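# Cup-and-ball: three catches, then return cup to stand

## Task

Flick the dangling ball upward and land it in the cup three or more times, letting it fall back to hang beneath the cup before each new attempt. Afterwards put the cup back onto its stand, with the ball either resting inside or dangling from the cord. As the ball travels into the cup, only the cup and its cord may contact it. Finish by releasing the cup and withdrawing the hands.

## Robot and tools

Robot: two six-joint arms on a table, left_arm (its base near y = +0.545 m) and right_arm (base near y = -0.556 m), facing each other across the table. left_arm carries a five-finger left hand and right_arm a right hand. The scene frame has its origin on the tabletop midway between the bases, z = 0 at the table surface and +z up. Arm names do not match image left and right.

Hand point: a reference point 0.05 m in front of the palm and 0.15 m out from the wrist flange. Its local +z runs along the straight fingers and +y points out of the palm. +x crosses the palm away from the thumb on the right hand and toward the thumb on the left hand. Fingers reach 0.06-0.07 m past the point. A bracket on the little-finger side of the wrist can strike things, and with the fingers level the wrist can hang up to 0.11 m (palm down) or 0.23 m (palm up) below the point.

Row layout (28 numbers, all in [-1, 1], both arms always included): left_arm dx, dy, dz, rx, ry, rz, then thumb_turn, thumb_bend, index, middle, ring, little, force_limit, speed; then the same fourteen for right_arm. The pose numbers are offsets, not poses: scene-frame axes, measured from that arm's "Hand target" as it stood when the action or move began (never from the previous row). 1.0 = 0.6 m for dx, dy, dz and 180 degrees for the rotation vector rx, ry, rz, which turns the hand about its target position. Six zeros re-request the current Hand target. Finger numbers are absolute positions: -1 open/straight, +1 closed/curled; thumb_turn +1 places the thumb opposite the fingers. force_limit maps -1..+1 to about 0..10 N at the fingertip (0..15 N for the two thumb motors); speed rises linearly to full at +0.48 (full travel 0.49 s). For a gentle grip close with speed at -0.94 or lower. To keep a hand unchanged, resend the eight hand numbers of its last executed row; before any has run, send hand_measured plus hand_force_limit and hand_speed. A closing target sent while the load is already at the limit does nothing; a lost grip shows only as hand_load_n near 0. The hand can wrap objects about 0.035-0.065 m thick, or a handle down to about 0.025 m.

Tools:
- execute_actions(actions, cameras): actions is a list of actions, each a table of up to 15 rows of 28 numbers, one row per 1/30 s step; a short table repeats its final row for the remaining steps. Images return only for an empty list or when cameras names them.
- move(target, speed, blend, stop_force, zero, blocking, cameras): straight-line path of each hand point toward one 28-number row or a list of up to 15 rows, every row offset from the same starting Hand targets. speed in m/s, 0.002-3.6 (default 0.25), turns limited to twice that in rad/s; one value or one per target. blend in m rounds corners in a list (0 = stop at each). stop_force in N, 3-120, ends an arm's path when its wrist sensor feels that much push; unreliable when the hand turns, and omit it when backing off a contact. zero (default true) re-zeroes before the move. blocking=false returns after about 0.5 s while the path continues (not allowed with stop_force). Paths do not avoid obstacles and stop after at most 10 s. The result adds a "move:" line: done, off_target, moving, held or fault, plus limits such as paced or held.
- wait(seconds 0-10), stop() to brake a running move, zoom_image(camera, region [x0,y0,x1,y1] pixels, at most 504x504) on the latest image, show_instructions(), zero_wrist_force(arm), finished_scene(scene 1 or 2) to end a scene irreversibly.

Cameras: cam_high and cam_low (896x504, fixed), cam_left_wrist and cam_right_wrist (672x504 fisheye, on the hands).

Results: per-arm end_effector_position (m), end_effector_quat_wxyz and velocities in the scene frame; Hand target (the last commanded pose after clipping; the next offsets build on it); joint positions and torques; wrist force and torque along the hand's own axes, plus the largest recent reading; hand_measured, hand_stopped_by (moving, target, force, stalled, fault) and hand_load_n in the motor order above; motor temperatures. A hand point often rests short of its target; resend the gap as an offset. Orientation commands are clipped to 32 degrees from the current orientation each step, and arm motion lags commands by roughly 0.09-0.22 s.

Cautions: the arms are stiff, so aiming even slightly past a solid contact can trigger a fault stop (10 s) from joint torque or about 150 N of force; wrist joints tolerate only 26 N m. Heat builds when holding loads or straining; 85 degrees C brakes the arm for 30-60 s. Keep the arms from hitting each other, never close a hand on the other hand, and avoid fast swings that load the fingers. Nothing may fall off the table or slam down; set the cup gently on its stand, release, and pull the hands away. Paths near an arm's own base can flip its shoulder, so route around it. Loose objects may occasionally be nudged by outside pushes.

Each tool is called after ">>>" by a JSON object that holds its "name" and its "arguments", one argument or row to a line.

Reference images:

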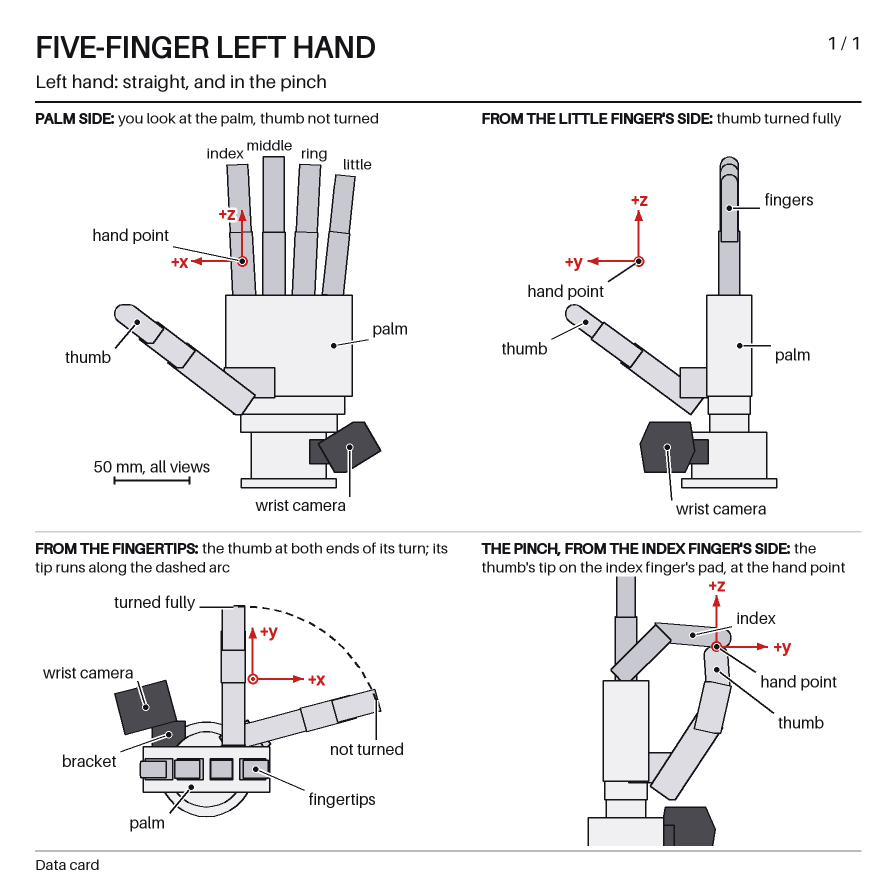

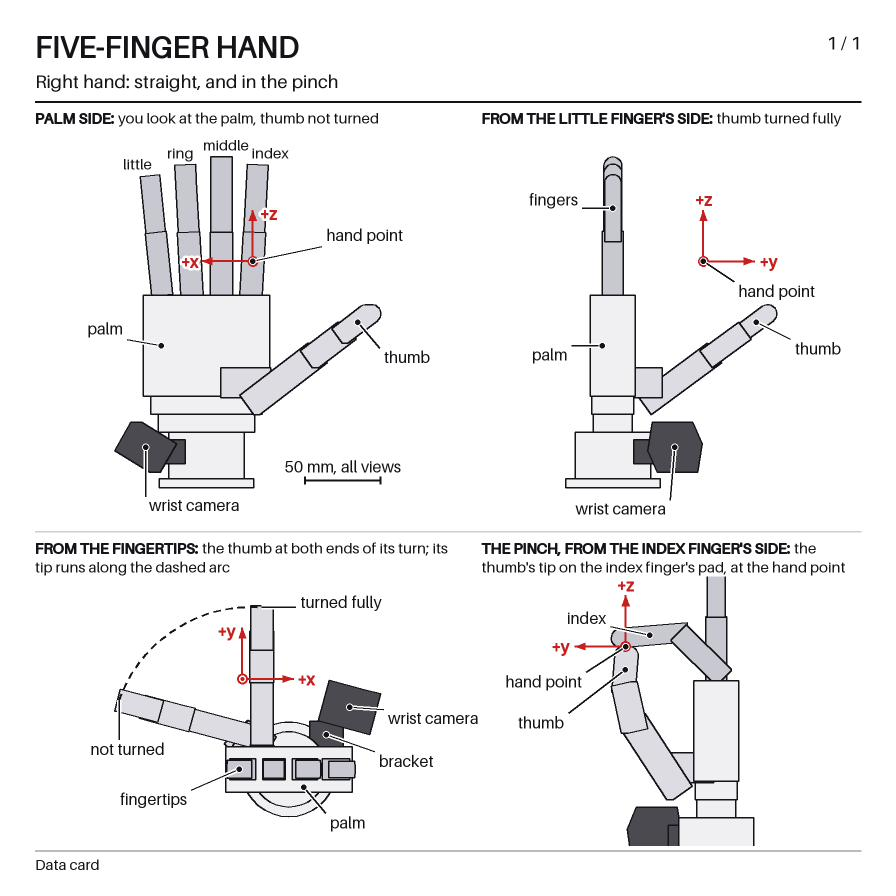

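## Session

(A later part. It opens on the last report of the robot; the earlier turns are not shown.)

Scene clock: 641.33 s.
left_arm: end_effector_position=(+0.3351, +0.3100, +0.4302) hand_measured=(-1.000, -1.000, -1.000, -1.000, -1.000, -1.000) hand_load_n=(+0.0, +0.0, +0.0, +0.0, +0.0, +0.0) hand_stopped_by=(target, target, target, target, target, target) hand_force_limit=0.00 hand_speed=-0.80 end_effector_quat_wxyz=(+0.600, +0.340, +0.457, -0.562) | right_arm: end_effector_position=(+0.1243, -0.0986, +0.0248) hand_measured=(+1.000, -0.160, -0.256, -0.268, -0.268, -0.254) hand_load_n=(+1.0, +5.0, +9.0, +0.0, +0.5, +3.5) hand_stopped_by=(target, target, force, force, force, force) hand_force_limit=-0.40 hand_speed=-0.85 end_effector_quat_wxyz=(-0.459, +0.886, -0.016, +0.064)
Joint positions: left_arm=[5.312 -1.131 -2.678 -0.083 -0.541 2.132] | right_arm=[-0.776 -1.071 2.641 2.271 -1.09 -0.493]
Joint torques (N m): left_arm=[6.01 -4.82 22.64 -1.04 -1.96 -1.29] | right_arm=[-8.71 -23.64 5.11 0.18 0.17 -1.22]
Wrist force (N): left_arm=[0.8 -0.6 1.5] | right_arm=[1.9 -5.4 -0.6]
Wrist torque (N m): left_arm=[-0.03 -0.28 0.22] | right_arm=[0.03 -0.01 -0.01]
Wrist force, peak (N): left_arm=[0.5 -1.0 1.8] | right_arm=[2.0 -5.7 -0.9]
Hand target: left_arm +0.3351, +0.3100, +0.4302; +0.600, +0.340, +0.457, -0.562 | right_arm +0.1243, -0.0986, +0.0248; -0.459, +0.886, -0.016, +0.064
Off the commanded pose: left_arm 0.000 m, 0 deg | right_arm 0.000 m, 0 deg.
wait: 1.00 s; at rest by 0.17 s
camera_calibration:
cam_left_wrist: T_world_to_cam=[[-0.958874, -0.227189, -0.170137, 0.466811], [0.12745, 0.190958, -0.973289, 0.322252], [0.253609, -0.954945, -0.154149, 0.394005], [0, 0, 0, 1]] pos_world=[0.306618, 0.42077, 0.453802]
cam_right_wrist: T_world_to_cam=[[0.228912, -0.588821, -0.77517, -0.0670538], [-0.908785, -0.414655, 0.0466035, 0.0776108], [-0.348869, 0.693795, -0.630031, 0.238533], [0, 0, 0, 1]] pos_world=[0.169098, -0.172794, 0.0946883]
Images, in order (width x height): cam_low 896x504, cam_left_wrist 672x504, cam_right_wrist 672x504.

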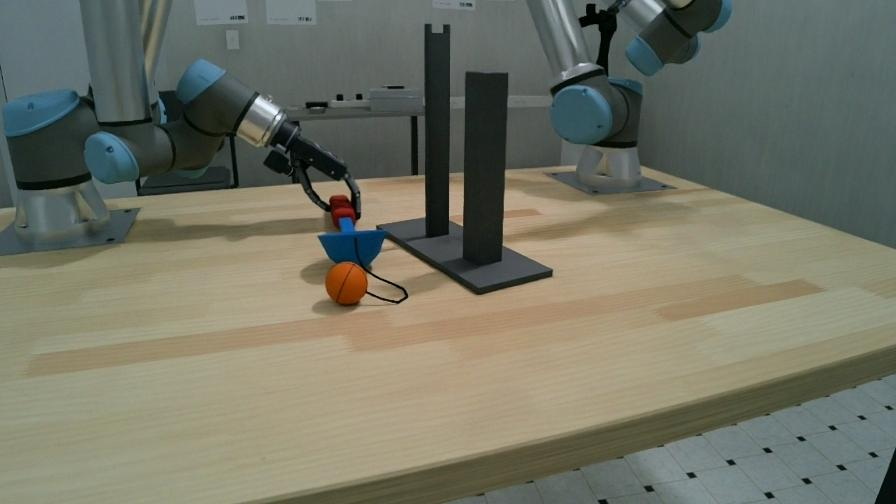

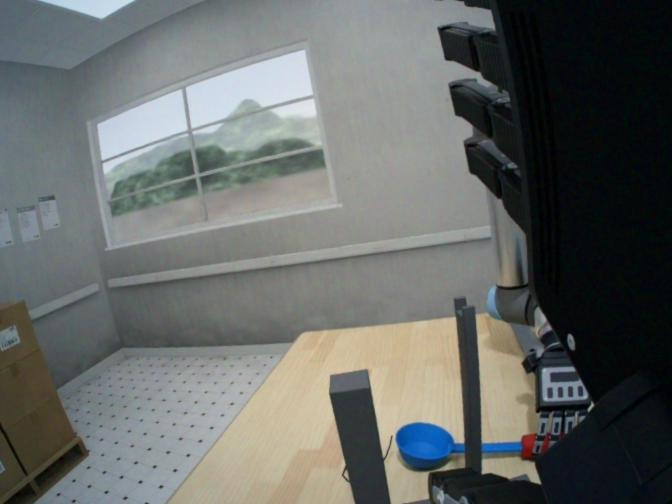

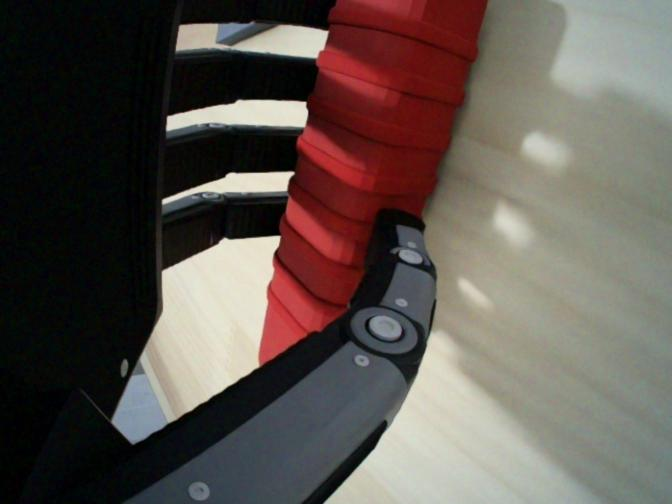

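>>> {"name": "move", "arguments": {
  "target": [0,0,0,0,0,0,-1,-1,-1,-1,-1,-1,0,-0.8, 0,0,0,0,0,0, 1,0.2,0.3,0.3,0.3,0.3,0.5,-0.9],
  "speed": 0.05
}}

>>> {"name": "move", "arguments": {
  "target": [0,0,0,0,0,0,-1,-1,-1,-1,-1,-1,0,-0.8, 0,0,0.01,0,0,0, 1,0.21,0.31,0.31,0.31,0.31,0.7,-0.9],
  "speed": 0.02
}}

>>> {"name": "wait", "arguments": {
  "seconds": 0.7,
  "cameras": ["cam_low","cam_left_wrist"]
}}

>>> {"name": "zoom_image", "arguments": {
  "camera": "cam_low",
  "region": [270, 140, 430, 280]
}}

Scene clock: 642.77 s.
left_arm: end_effector_position=(+0.3351, +0.3100, +0.4302) hand_measured=(-1.000, -1.000, -1.000, -1.000, -1.000, -1.000) hand_load_n=(+0.0, +0.0, +0.0, +0.0, +0.0, +0.0) hand_stopped_by=(target, target, target, target, target, target) hand_force_limit=0.00 hand_speed=-0.80 end_effector_quat_wxyz=(+0.600, +0.340, +0.457, -0.562) | right_arm: end_effector_position=(+0.1243, -0.0986, +0.0248) hand_measured=(+1.000, -0.156, -0.256, -0.252, -0.242, -0.228) hand_load_n=(+4.5, +12.0, +4.0, +5.5, +7.5, +7.5) hand_stopped_by=(target, force, force, force, force, force) hand_force_limit=0.50 hand_speed=-0.90 end_effector_quat_wxyz=(-0.459, +0.886, -0.016, +0.064)
Joint positions: left_arm=[5.312 -1.131 -2.678 -0.083 -0.541 2.132] | right_arm=[-0.776 -1.071 2.641 2.271 -1.09 -0.493]
Joint torques (N m): left_arm=[4.97 -4.37 23.23 -1.03 -2.07 -1.45] | right_arm=[-6.07 -12.77 5.58 0.3 -0.47 -1.14]
Wrist force (N): left_arm=[0.4 -0.5 1.5] | right_arm=[5.6 -5.7 -3.6]
Wrist torque (N m): left_arm=[-0.01 -0.23 0.19] | right_arm=[0.00 -0.13 -0.11]
Wrist force, peak (N): left_arm=[0.4 -1.0 1.9] | right_arm=[5.7 -6.7 -3.5]
Hand target: left_arm +0.3351, +0.3100, +0.4302; +0.600, +0.340, +0.457, -0.562 | right_arm +0.1243, -0.0986, +0.0248; -0.459, +0.886, -0.016, +0.064
Off the commanded pose: left_arm 0.000 m, 0 deg | right_arm 0.000 m, 0 deg.
move: done

Scene clock: 643.50 s.
left_arm: end_effector_position=(+0.3351, +0.3100, +0.4302) hand_measured=(-1.000, -1.000, -1.000, -1.000, -1.000, -1.000) hand_load_n=(+0.0, +0.0, +0.0, +0.0, +0.0, +0.0) hand_stopped_by=(target, target, target, target, target, target) hand_force_limit=0.00 hand_speed=-0.80 end_effector_quat_wxyz=(+0.600, +0.340, +0.457, -0.562) | right_arm: end_effector_position=(+0.1243, -0.0986, +0.0308) hand_measured=(+1.000, -0.160, -0.240, -0.244, -0.236, -0.202) hand_load_n=(+6.5, +20.0, +12.5, +5.5, +2.5, +8.5) hand_stopped_by=(target, force, force, force, force, force) hand_force_limit=0.70 hand_speed=-0.90 end_effector_quat_wxyz=(-0.459, +0.886, -0.016, +0.064) end_effector_velocity=(+0.000, +0.000, -0.001) end_effector_angular_velocity=(-0.001, +0.001, +0.000)
Joint positions: left_arm=[5.312 -1.131 -2.678 -0.083 -0.541 2.132] | right_arm=[-0.776 -1.101 2.642 2.3 -1.09 -0.493]
Joint velocities: left_arm=[within noise] | right_arm=[0 0.005 0.001 -0.004 0 0]
Joint torques (N m): left_arm=[5.6 -4.73 23.3 -1.17 -2.01 -1.46] | right_arm=[-5.18 -11.46 4.96 -5.28 1.63 0]
Wrist force (N): left_arm=[0.4 -0.5 1.5] | right_arm=[0.8 2.3 1.4]
Wrist torque (N m): left_arm=[-0.02 -0.23 0.19] | right_arm=[0.13 -0.38 0.42]
Wrist force, peak (N): left_arm=[0.3 -0.8 1.8] | right_arm=[5.2 -5.8 -3.4]
Hand target: left_arm +0.3351, +0.3100, +0.4302; +0.600, +0.340, +0.457, -0.562 | right_arm +0.1243, -0.0986, +0.0308; -0.459, +0.886, -0.016, +0.064
Off the commanded pose: left_arm 0.000 m, 0 deg | right_arm 0.000 m, 0 deg.
move: done

Scene clock: 644.20 s.
left_arm: end_effector_position=(+0.3351, +0.3100, +0.4302) hand_measured=(-1.000, -1.000, -1.000, -1.000, -1.000, -1.000) hand_load_n=(+0.0, +0.0, +0.0, +0.0, +0.0, +0.0) hand_stopped_by=(target, target, target, target, target, target) hand_force_limit=0.00 hand_speed=-0.80 end_effector_quat_wxyz=(+0.600, +0.340, +0.457, -0.562) | right_arm: end_effector_position=(+0.1243, -0.0986, +0.0307) hand_measured=(+1.000, -0.160, -0.240, -0.244, -0.236, -0.202) hand_load_n=(+6.5, +20.0, +12.5, +5.0, +2.5, +8.5) hand_stopped_by=(target, force, force, force, force, force) hand_force_limit=0.70 hand_speed=-0.90 end_effector_quat_wxyz=(-0.459, +0.886, -0.016, +0.064)
Joint positions: left_arm=[5.312 -1.131 -2.678 -0.083 -0.541 2.132] | right_arm=[-0.776 -1.101 2.642 2.299 -1.09 -0.493]
Joint torques (N m): left_arm=[5.72 -4.72 22.96 -1.18 -2.11 -1.47] | right_arm=[-4.63 -12.18 -3.99 -5.2 2.85 0.06]
Wrist force (N): left_arm=[0.6 -0.4 1.6] | right_arm=[0.7 2.0 1.2]
Wrist torque (N m): left_arm=[-0.01 -0.25 0.20] | right_arm=[0.11 -0.36 0.39]
Wrist force, peak (N): left_arm=[0.3 -0.5 2.0] | right_arm=[1.0 2.6 1.5]
Hand target: left_arm +0.3351, +0.3100, +0.4302; +0.600, +0.340, +0.457, -0.562 | right_arm +0.1243, -0.0986, +0.0308; -0.459, +0.886, -0.016, +0.064
Off the commanded pose: left_arm 0.000 m, 0 deg | right_arm 0.000 m, 0 deg.
wait: 0.70 s; at rest by 0.17 s
camera_calibration:
cam_left_wrist: T_world_to_cam=[[-0.958874, -0.227189, -0.170137, 0.466811], [0.12745, 0.190958, -0.973289, 0.322252], [0.253609, -0.954945, -0.154149, 0.394005], [0, 0, 0, 1]] pos_world=[0.306618, 0.42077, 0.453802]
Images, in order (width x height): cam_low 896x504, cam_left_wrist 672x504.

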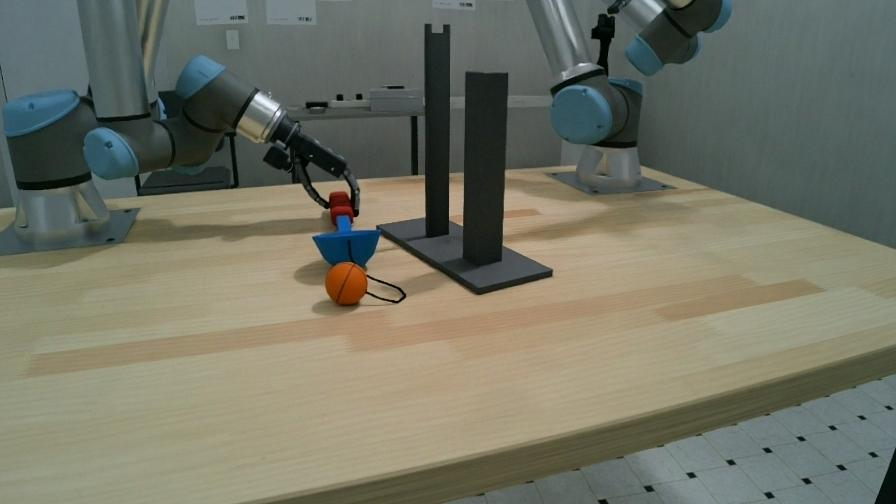

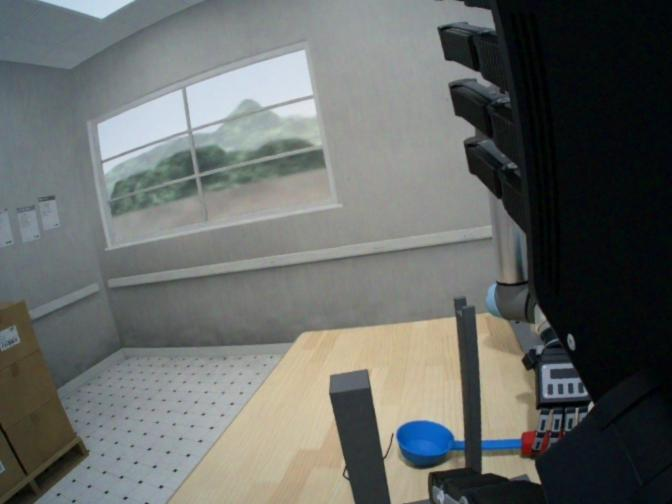

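Scaled by 3.150 from the camera's 896x504 image, which has a finer 1280x720 frame.

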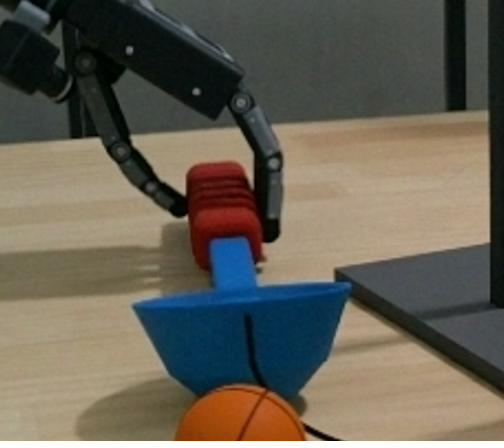

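>>> {"name": "move", "arguments": {
  "target": [0,0,0,0,0,0,-1,-1,-1,-1,-1,-1,0,-0.8, 0,0,0.03,0,0,0, 1,0.22,0.32,0.32,0.32,0.32,0.85,-0.9],
  "speed": 0.02
}}

>>> {"name": "move", "arguments": {
  "target": [0,0,0,0,0,0,-1,-1,-1,-1,-1,-1,0,-0.8, 0,0,0.03,0,0,0, 1,0.23,0.33,0.33,0.33,0.33,0.95,-0.9],
  "speed": 0.02,
  "cameras": ["cam_low","cam_left_wrist","cam_right_wrist"]
}}

>>> {"name": "zoom_image", "arguments": {
  "camera": "cam_low",
  "region": [270, 120, 430, 280]
}}

Scene clock: 646.93 s.
left_arm: end_effector_position=(+0.3351, +0.3100, +0.4302) hand_measured=(-1.000, -1.000, -1.000, -1.000, -1.000, -1.000) hand_load_n=(+0.0, +0.0, +0.0, +0.0, +0.0, +0.0) hand_stopped_by=(target, target, target, target, target, target) hand_force_limit=0.00 hand_speed=-0.80 end_effector_quat_wxyz=(+0.600, +0.340, +0.457, -0.562) | right_arm: end_effector_position=(+0.1243, -0.0986, +0.0488) hand_measured=(+1.000, -0.160, -0.240, -0.238, -0.210, -0.194) hand_load_n=(+9.0, +23.5, +11.0, +6.5, +13.0, +2.5) hand_stopped_by=(target, force, force, force, force, force) hand_force_limit=0.85 hand_speed=-0.90 end_effector_quat_wxyz=(-0.459, +0.886, -0.016, +0.064) end_effector_velocity=(+0.000, +0.000, +0.000) end_effector_angular_velocity=(+0.003, -0.001, +0.001)
Joint positions: left_arm=[5.312 -1.131 -2.678 -0.083 -0.541 2.132] | right_arm=[-0.776 -1.189 2.643 2.387 -1.09 -0.493]
Joint velocities: left_arm=[within noise] | right_arm=[0 0.003 0.001 -0.006 0.001 0]
Joint torques (N m): left_arm=[5.68 -5.02 23.18 -1.16 -2.04 -1.53] | right_arm=[-2.11 -10.38 -15.87 -5.21 1.69 0.4]
Wrist force (N): left_arm=[0.6 -0.5 1.4] | right_arm=[0.7 2.3 1.5]
Wrist torque (N m): left_arm=[-0.02 -0.25 0.20] | right_arm=[0.11 -0.38 0.43]
Wrist force, peak (N): left_arm=[0.8 -0.5 1.8] | right_arm=[0.3 2.9 1.6]
Hand target: left_arm +0.3351, +0.3100, +0.4302; +0.600, +0.340, +0.457, -0.562 | right_arm +0.1243, -0.0986, +0.0488; -0.459, +0.886, -0.016, +0.064
Off the commanded pose: left_arm 0.000 m, 0 deg | right_arm 0.000 m, 0 deg.
move: done

Scene clock: 648.13 s.
left_arm: end_effector_position=(+0.3351, +0.3100, +0.4302) hand_measured=(-1.000, -1.000, -1.000, -1.000, -1.000, -1.000) hand_load_n=(+0.0, -0.5, +0.0, +0.0, +0.0, +0.0) hand_stopped_by=(target, target, target, target, target, target) hand_force_limit=0.00 hand_speed=-0.80 end_effector_quat_wxyz=(+0.600, +0.340, +0.457, -0.562) | right_arm: end_effector_position=(+0.1243, -0.0985, +0.0668) hand_measured=(+1.000, -0.162, -0.240, -0.230, -0.210, -0.170) hand_load_n=(+12.5, +26.0, +10.5, +9.5, +7.0, +11.0) hand_stopped_by=(target, force, force, force, force, force) hand_force_limit=0.95 hand_speed=-0.90 end_effector_quat_wxyz=(-0.459, +0.886, -0.016, +0.064) end_effector_velocity=(+0.001, +0.001, +0.001) end_effector_angular_velocity=(+0.004, -0.004, +0.001)
Joint positions: left_arm=[5.312 -1.131 -2.678 -0.083 -0.541 2.132] | right_arm=[-0.776 -1.276 2.64 2.477 -1.09 -0.493]
Joint velocities: left_arm=[within noise] | right_arm=[0.001 0.002 -0.001 -0.005 0 0]
Joint torques (N m): left_arm=[5.69 -4.7 24.1 -1.15 -2.12 -1.43] | right_arm=[-0.99 -9.6 -17.3 -5.09 0.39 -0.77]
Wrist force (N): left_arm=[0.3 -0.7 1.6] | right_arm=[0.5 2.7 1.3]
Wrist torque (N m): left_arm=[-0.04 -0.20 0.19] | right_arm=[0.19 -0.34 0.43]
Wrist force, peak (N): left_arm=[0.6 -0.7 1.8] | right_arm=[0.6 3.2 1.7]
Hand target: left_arm +0.3351, +0.3100, +0.4302; +0.600, +0.340, +0.457, -0.562 | right_arm +0.1243, -0.0986, +0.0668; -0.459, +0.886, -0.016, +0.064
Off the commanded pose: left_arm 0.000 m, 0 deg | right_arm 0.000 m, 0 deg.
move: done
camera_calibration:
cam_left_wrist: T_world_to_cam=[[-0.958874, -0.227189, -0.170137, 0.466811], [0.12745, 0.190958, -0.973289, 0.322252], [0.253609, -0.954945, -0.154149, 0.394005], [0, 0, 0, 1]] pos_world=[0.306618, 0.42077, 0.453802]
cam_right_wrist: T_world_to_cam=[[0.228891, -0.58878, -0.775208, -0.0344807], [-0.908799, -0.414626, 0.046577, 0.0756647], [-0.348845, 0.693847, -0.629987, 0.264993], [0, 0, 0, 1]] pos_world=[0.169098, -0.172794, 0.136688]
Images, in order (width x height): cam_low 896x504, cam_left_wrist 672x504, cam_right_wrist 672x504.

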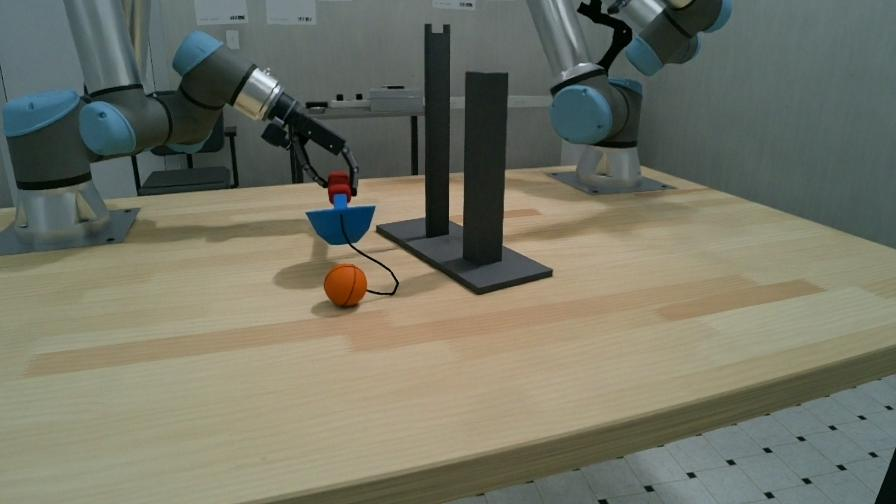

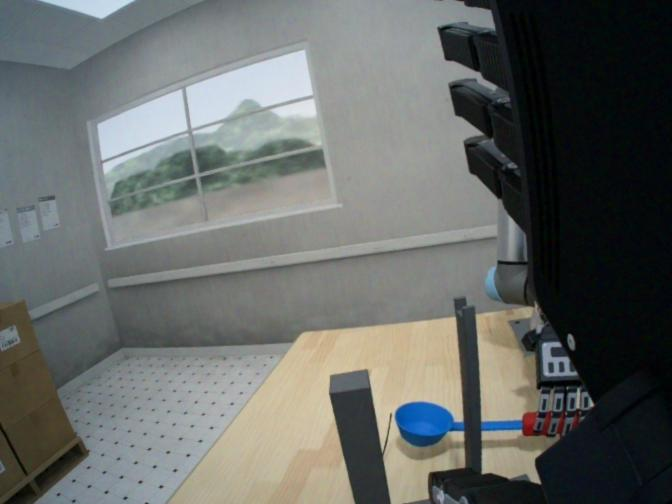

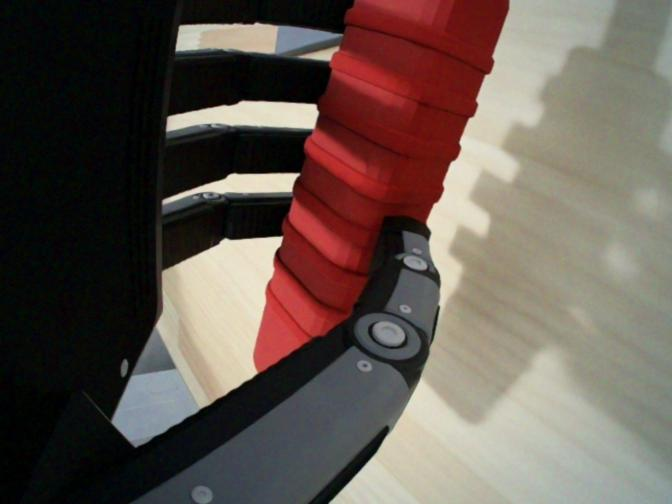

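Scaled by 3.150 from the camera's 896x504 image, which has a finer 1280x720 frame.

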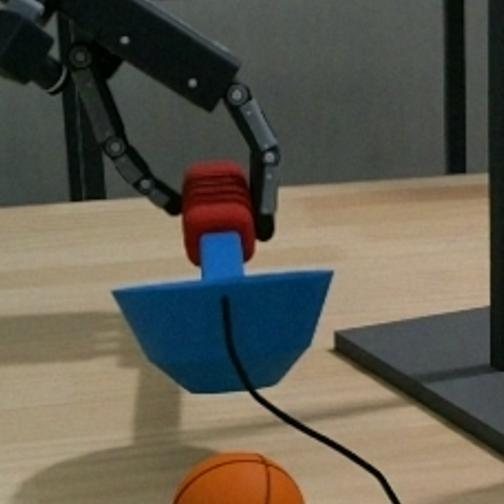

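>>> {"name": "move", "arguments": {
  "target": [
    [0,0,0,0,0,0,-1,-1,-1,-1,-1,-1,0,-0.8, 0,-0.03,0.25,0,0,0, 1,0.23,0.33,0.33,0.33,0.33,0.95,-0.9],
    [0,0,0,0,0,0,-1,-1,-1,-1,-1,-1,0,-0.8, 0.06,-0.05,0.58,-0.0278,0.0444,0.0861, 1,0.23,0.33,0.33,0.33,0.33,0.95,-0.9]
  ],
  "speed": 0.08,
  "blend": 0.03,
  "cameras": ["cam_high","cam_low","cam_left_wrist","cam_right_wrist"]
}}

>>> {"name": "zoom_image", "arguments": {
  "camera": "cam_left_wrist",
  "region": [330, 170, 590, 400]
}}

>>> {"name": "zoom_image", "arguments": {
  "camera": "cam_low",
  "region": [240, 0, 500, 200]
}}

Scene clock: 657.50 s.
left_arm: end_effector_position=(+0.3351, +0.3100, +0.4302) hand_measured=(-1.000, -1.000, -1.000, -1.000, -1.000, -1.000) hand_load_n=(+0.0, +0.0, +0.0, +0.0, +0.0, +0.0) hand_stopped_by=(target, target, target, target, target, target) hand_force_limit=0.00 hand_speed=-0.80 end_effector_quat_wxyz=(+0.600, +0.340, +0.457, -0.562) | right_arm: end_effector_position=(+0.1604, -0.1286, +0.4147) hand_measured=(+1.000, -0.162, -0.240, -0.230, -0.210, -0.170) hand_load_n=(+11.5, +26.0, +10.0, +9.5, +7.0, +11.5) hand_stopped_by=(target, force, force, force, force, force) hand_force_limit=0.95 hand_speed=-0.90 end_effector_quat_wxyz=(-0.422, +0.901, +0.075, -0.059)
Joint positions: left_arm=[5.312 -1.131 -2.678 -0.083 -0.541 2.132] | right_arm=[-1.021 -1.975 1.905 4.39 -0.76 -0.995]
Joint torques (N m): left_arm=[5.59 -4.43 23.98 -1.19 -2.02 -1.45] | right_arm=[11.75 -20.32 -32.57 -1.2 -0.89 0.15]
Wrist force (N): left_arm=[0.2 -0.6 1.6] | right_arm=[0.7 3.2 2.1]
Wrist torque (N m): left_arm=[-0.04 -0.19 0.18] | right_arm=[0.23 -0.46 0.35]
Wrist force, peak (N): left_arm=[0.8 -0.7 1.9] | right_arm=[0.3 4.0 2.1]
Hand target: left_arm +0.3351, +0.3100, +0.4302; +0.600, +0.340, +0.457, -0.562 | right_arm +0.1603, -0.1286, +0.4148; -0.422, +0.901, +0.075, -0.059
Off the commanded pose: left_arm 0.000 m, 0 deg | right_arm 0.000 m, 0 deg.
move: done
camera_calibration:
cam_left_wrist: T_world_to_cam=[[-0.958874, -0.227189, -0.170137, 0.466811], [0.12745, 0.190958, -0.973289, 0.322252], [0.253609, -0.954945, -0.154149, 0.394005], [0, 0, 0, 1]] pos_world=[0.306618, 0.42077, 0.453802]
cam_right_wrist: T_world_to_cam=[[0.281134, -0.586879, -0.7593, 0.194539], [-0.748485, -0.629273, 0.209249, -0.0408847], [-0.60061, 0.509498, -0.616181, 0.52849], [0, 0, 0, 1]] pos_world=[0.232123, -0.180821, 0.481914]

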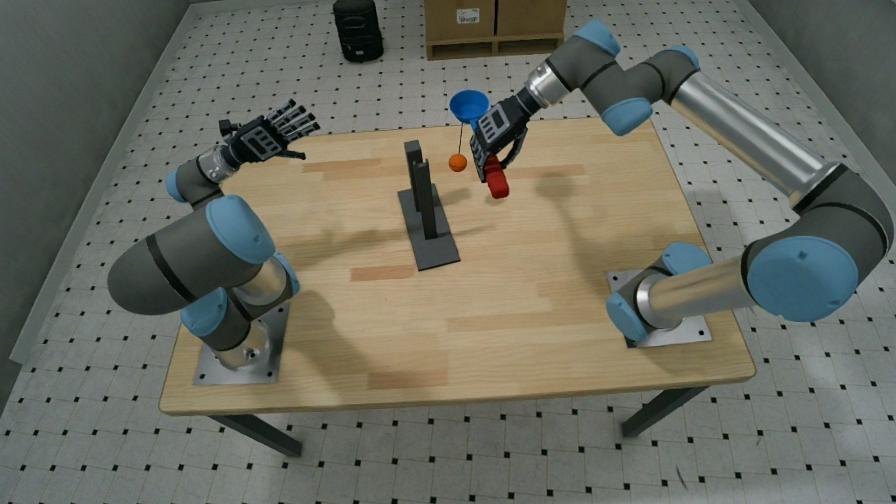

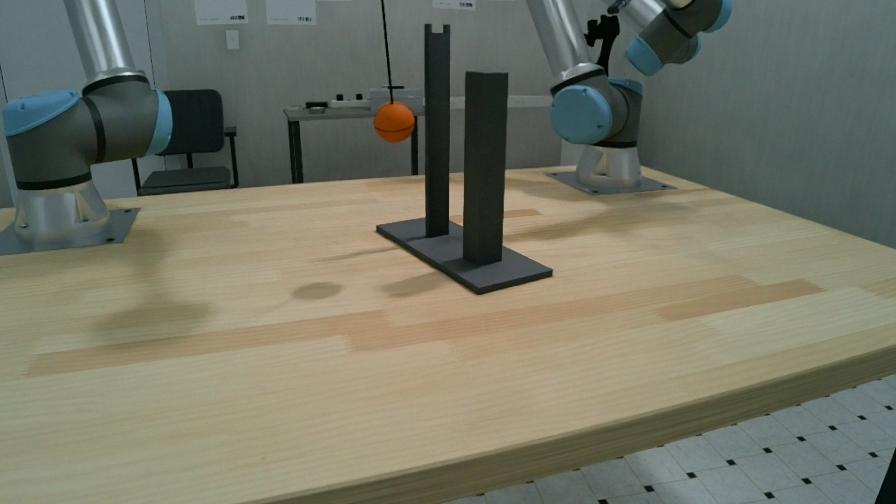

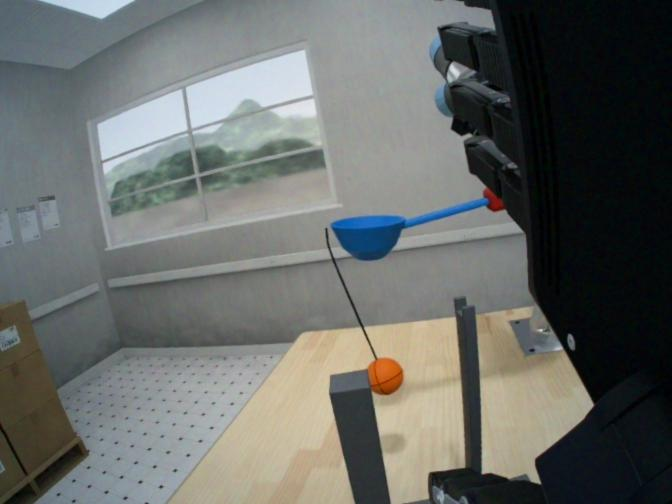

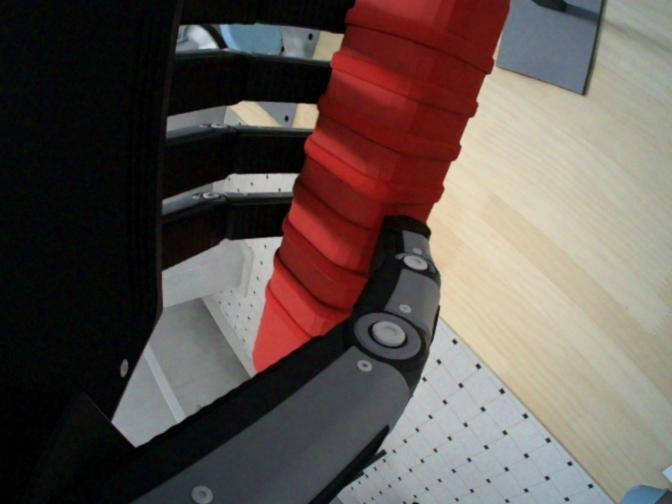

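Scaled by 1.938 from the camera's 672x504 image, which has a finer 960x720 frame.

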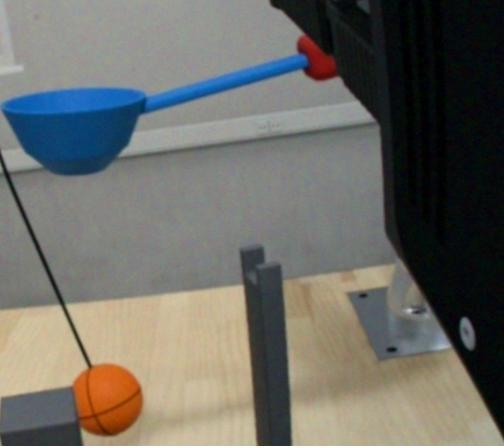

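Scaled by 1.938 from the camera's 896x504 image, which has a finer 1280x720 frame.

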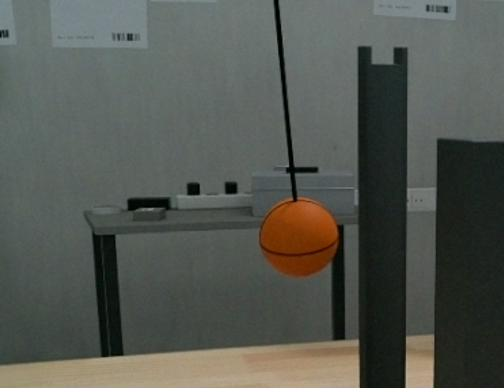

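>>> {"name": "move", "arguments": {
  "target": [0,0,0,0,0,0,-1,-1,-1,-1,-1,-1,0,-0.8, 0.0412,0.2293,0.0253,-0.0078,0.0381,0, 1,0.23,0.33,0.33,0.33,0.33,0.95,-0.9],
  "speed": 0.07,
  "cameras": ["cam_high","cam_low","cam_left_wrist","cam_right_wrist"]
}}

>>> {"name": "zoom_image", "arguments": {
  "camera": "cam_left_wrist",
  "region": [290, 170, 550, 430]
}}

>>> {"name": "zoom_image", "arguments": {
  "camera": "cam_low",
  "region": [360, 0, 580, 180]
}}

>>> {"name": "zoom_image", "arguments": {
  "camera": "cam_high",
  "region": [360, 60, 560, 260]
}}

Scene clock: 662.80 s.
left_arm: end_effector_position=(+0.3351, +0.3100, +0.4302) hand_measured=(-1.000, -1.000, -1.000, -1.000, -1.000, -1.000) hand_load_n=(+0.0, +0.0, +0.0, +0.0, +0.0, +0.0) hand_stopped_by=(target, target, target, target, target, target) hand_force_limit=0.00 hand_speed=-0.80 end_effector_quat_wxyz=(+0.600, +0.340, +0.457, -0.562) | right_arm: end_effector_position=(+0.1850, +0.0090, +0.4299) hand_measured=(+1.000, -0.162, -0.240, -0.230, -0.210, -0.170) hand_load_n=(+11.5, +26.0, +10.5, +9.5, +7.0, +11.5) hand_stopped_by=(target, force, force, force, force, force) hand_force_limit=0.95 hand_speed=-0.90 end_effector_quat_wxyz=(-0.415, +0.901, +0.049, -0.114)
Joint positions: left_arm=[5.312 -1.131 -2.678 -0.083 -0.541 2.132] | right_arm=[-0.815 -1.59 1.608 4.199 -0.799 -0.697]
Joint torques (N m): left_arm=[5.7 -5.13 23.33 -1.11 -1.98 -1.48] | right_arm=[-10.99 -26.35 -20.76 -0.99 0.05 -1.57]
Wrist force (N): left_arm=[0.7 -0.3 1.5] | right_arm=[1.2 2.8 2.1]
Wrist torque (N m): left_arm=[0.02 -0.27 0.20] | right_arm=[0.16 -0.46 0.48]
Wrist force, peak (N): left_arm=[0.8 -0.5 2.0] | right_arm=[1.2 3.3 2.3]
Hand target: left_arm +0.3351, +0.3100, +0.4302; +0.600, +0.340, +0.457, -0.562 | right_arm +0.1851, +0.0090, +0.4299; -0.415, +0.901, +0.049, -0.114
Off the commanded pose: left_arm 0.000 m, 0 deg | right_arm 0.000 m, 0 deg.
move: done
camera_calibration:
cam_left_wrist: T_world_to_cam=[[-0.958874, -0.227189, -0.170137, 0.466811], [0.12745, 0.190958, -0.973289, 0.322252], [0.253609, -0.954945, -0.154149, 0.394005], [0, 0, 0, 1]] pos_world=[0.306618, 0.42077, 0.453802]
cam_right_wrist: T_world_to_cam=[[0.189625, -0.605575, -0.772866, 0.302917], [-0.717097, -0.623098, 0.312283, 0.0107083], [-0.670682, 0.495003, -0.552411, 0.468215], [0, 0, 0, 1]] pos_world=[0.264262, -0.0416565, 0.489417]

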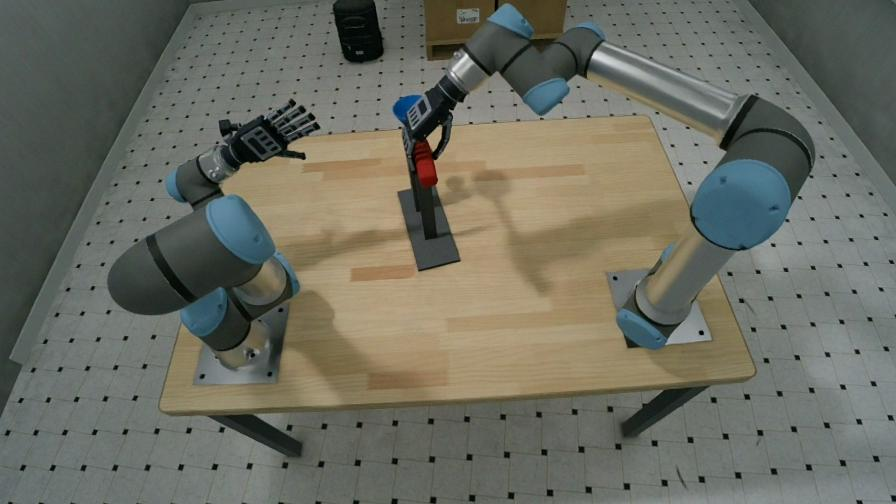

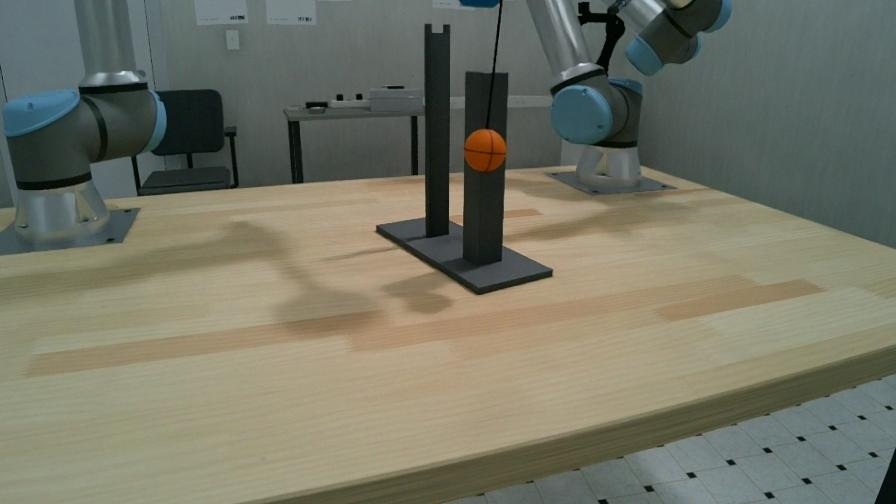

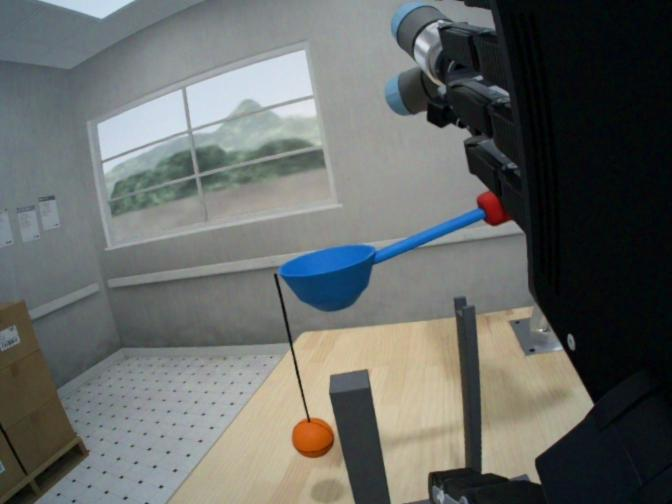

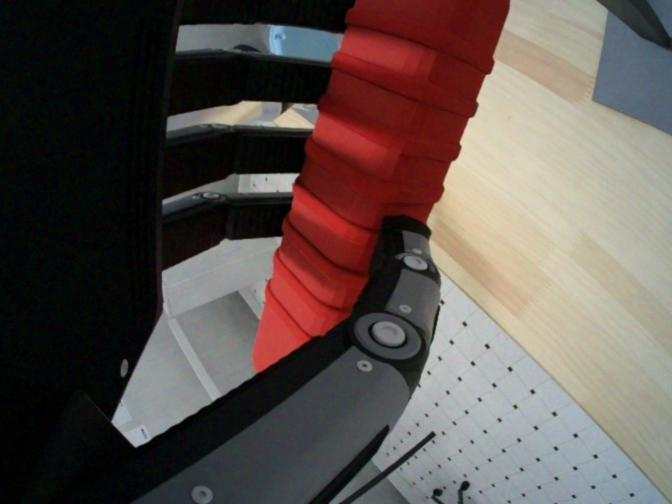

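Scaled by 1.938 from the camera's 672x504 image, which has a finer 960x720 frame.

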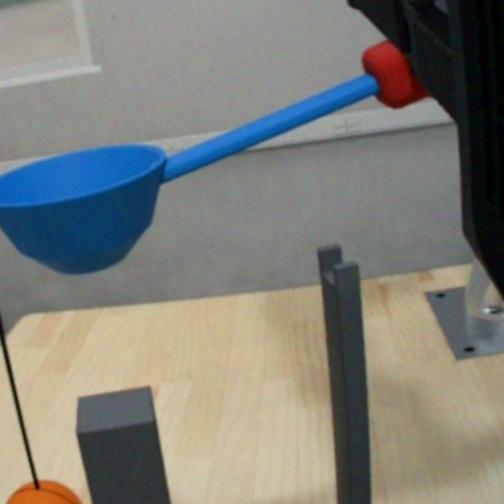

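Scaled by 2.291 from the camera's 896x504 image, which has a finer 1280x720 frame.

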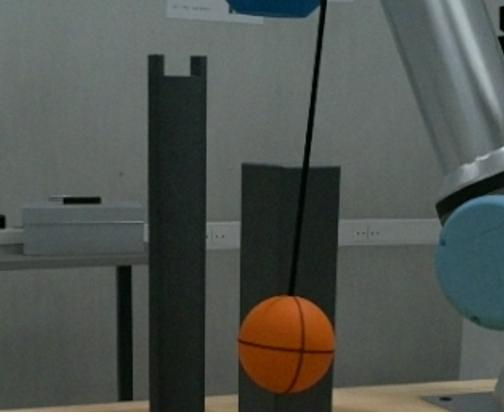

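Scaled by 2.520 from the camera's 896x504 image, which has a finer 1280x720 frame.

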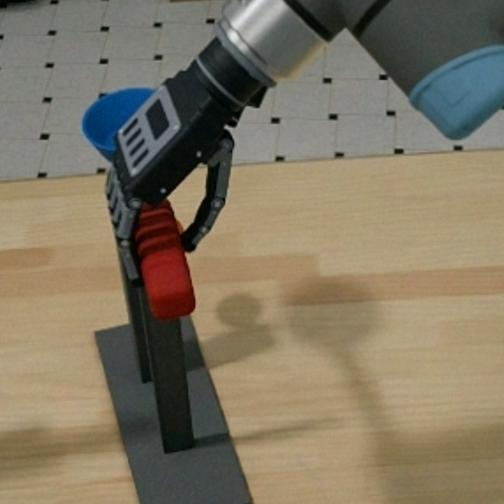

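>>> {"name": "move", "arguments": {
  "target": [0,0,0,0,0,0,-1,-1,-1,-1,-1,-1,0,-0.8, -0.0083,0.0133,-0.0833,0.0028,-0.0136,0, 1,0.23,0.33,0.33,0.33,0.33,0.95,-0.9],
  "speed": 0.05,
  "cameras": ["cam_high","cam_low","cam_left_wrist"]
}}

>>> {"name": "zoom_image", "arguments": {
  "camera": "cam_left_wrist",
  "region": [290, 200, 530, 420]
}}

>>> {"name": "zoom_image", "arguments": {
  "camera": "cam_low",
  "region": [400, 0, 540, 140]
}}

>>> {"name": "zoom_image", "arguments": {
  "camera": "cam_high",
  "region": [360, 80, 500, 220]
}}

Scene clock: 668.13 s.
left_arm: end_effector_position=(+0.3351, +0.3100, +0.4302) hand_measured=(-1.000, -1.000, -1.000, -1.000, -1.000, -1.000) hand_load_n=(+0.5, +0.0, +0.0, +0.0, +0.0, +0.0) hand_stopped_by=(target, target, target, target, target, target) hand_force_limit=0.00 hand_speed=-0.80 end_effector_quat_wxyz=(+0.600, +0.340, +0.457, -0.562) | right_arm: end_effector_position=(+0.1800, +0.0170, +0.3798) hand_measured=(+1.000, -0.162, -0.240, -0.230, -0.210, -0.170) hand_load_n=(+11.5, +26.0, +10.5, +9.5, +7.0, +11.5) hand_stopped_by=(target, force, force, force, force, force) hand_force_limit=0.95 hand_speed=-0.90 end_effector_quat_wxyz=(-0.418, +0.902, +0.058, -0.094)
Joint positions: left_arm=[5.312 -1.131 -2.678 -0.083 -0.541 2.132] | right_arm=[-0.785 -1.577 1.727 4.017 -0.834 -0.678]
Joint torques (N m): left_arm=[4.82 -4.74 22.51 -1.12 -2.08 -1.5] | right_arm=[-9.09 -33.56 -38.06 -2.2 3.46 -1.21]
Wrist force (N): left_arm=[0.3 -0.5 1.7] | right_arm=[1.1 3.0 2.2]
Wrist torque (N m): left_arm=[-0.03 -0.21 0.19] | right_arm=[0.18 -0.46 0.35]
Wrist force, peak (N): left_arm=[0.6 -0.7 1.9] | right_arm=[0.9 3.6 2.5]
Hand target: left_arm +0.3351, +0.3100, +0.4302; +0.600, +0.340, +0.457, -0.562 | right_arm +0.1801, +0.0170, +0.3800; -0.418, +0.902, +0.058, -0.094
Off the commanded pose: left_arm 0.000 m, 0 deg | right_arm 0.000 m, 0 deg.
move: done
camera_calibration:
cam_left_wrist: T_world_to_cam=[[-0.958874, -0.227189, -0.170137, 0.466811], [0.12745, 0.190958, -0.973289, 0.322252], [0.253609, -0.954945, -0.154149, 0.394005], [0, 0, 0, 1]] pos_world=[0.306618, 0.42077, 0.453802]
Images, in order (width x height): cam_high 896x504, cam_low 896x504, cam_left_wrist 672x504.

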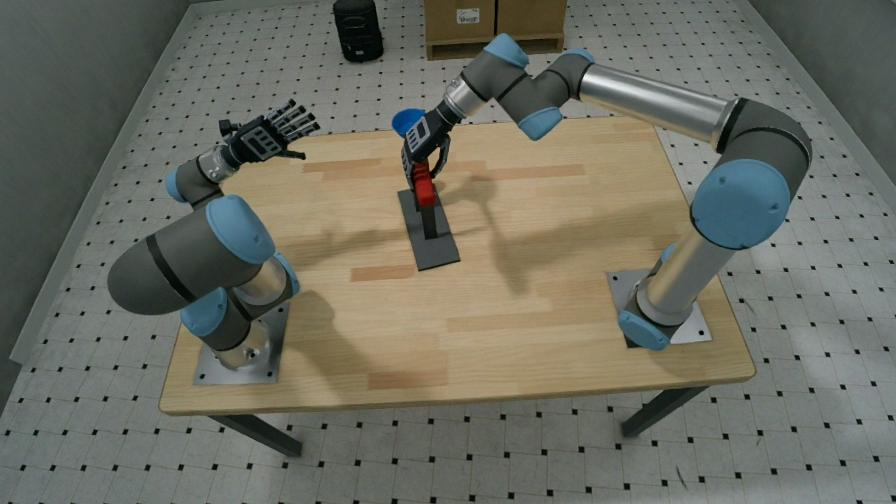

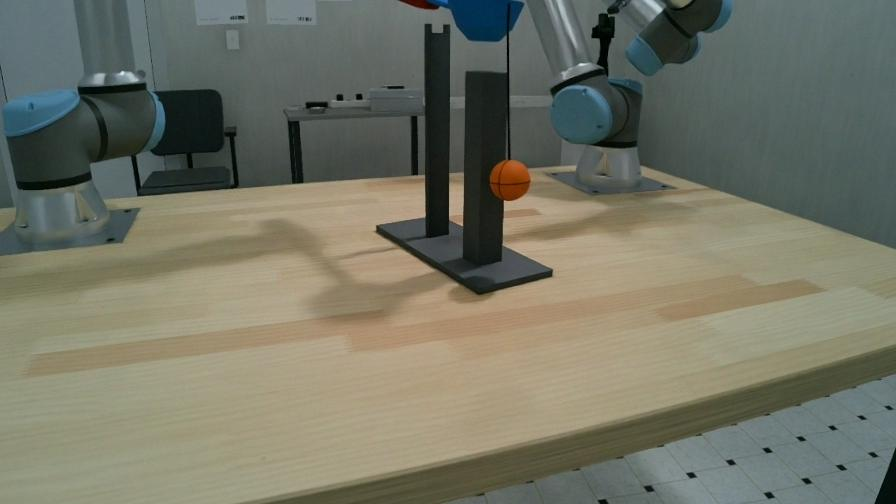

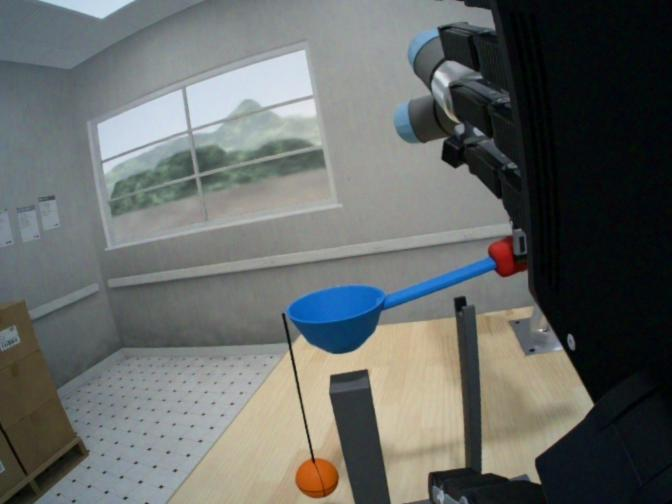

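Scaled by 2.100 from the camera's 672x504 image, which has a finer 960x720 frame.

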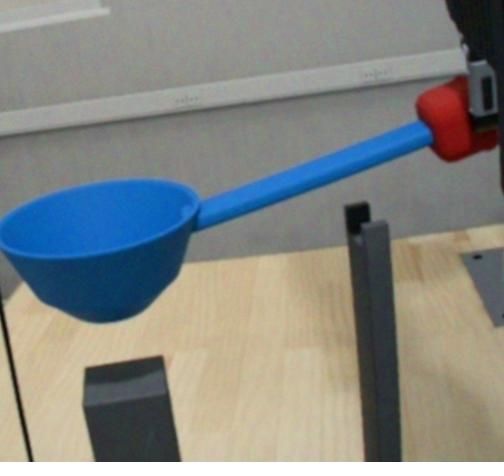

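Scaled by 3.600 from the camera's 896x504 image, which has a finer 1280x720 frame.

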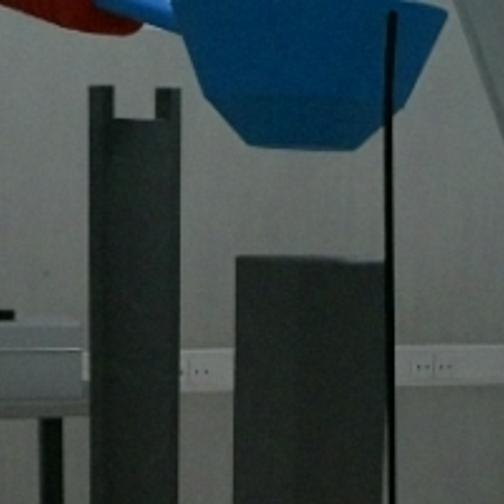

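Scaled by 3.600 from the camera's 896x504 image, which has a finer 1280x720 frame.

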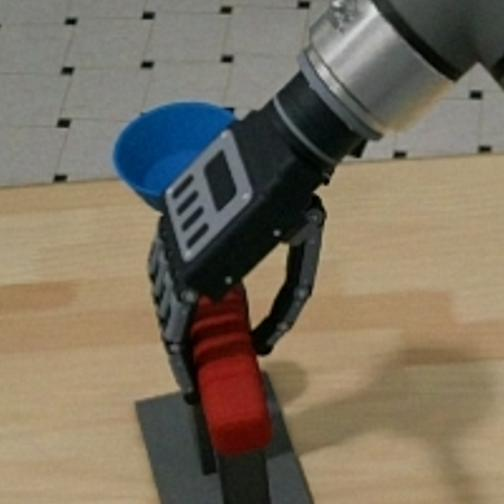

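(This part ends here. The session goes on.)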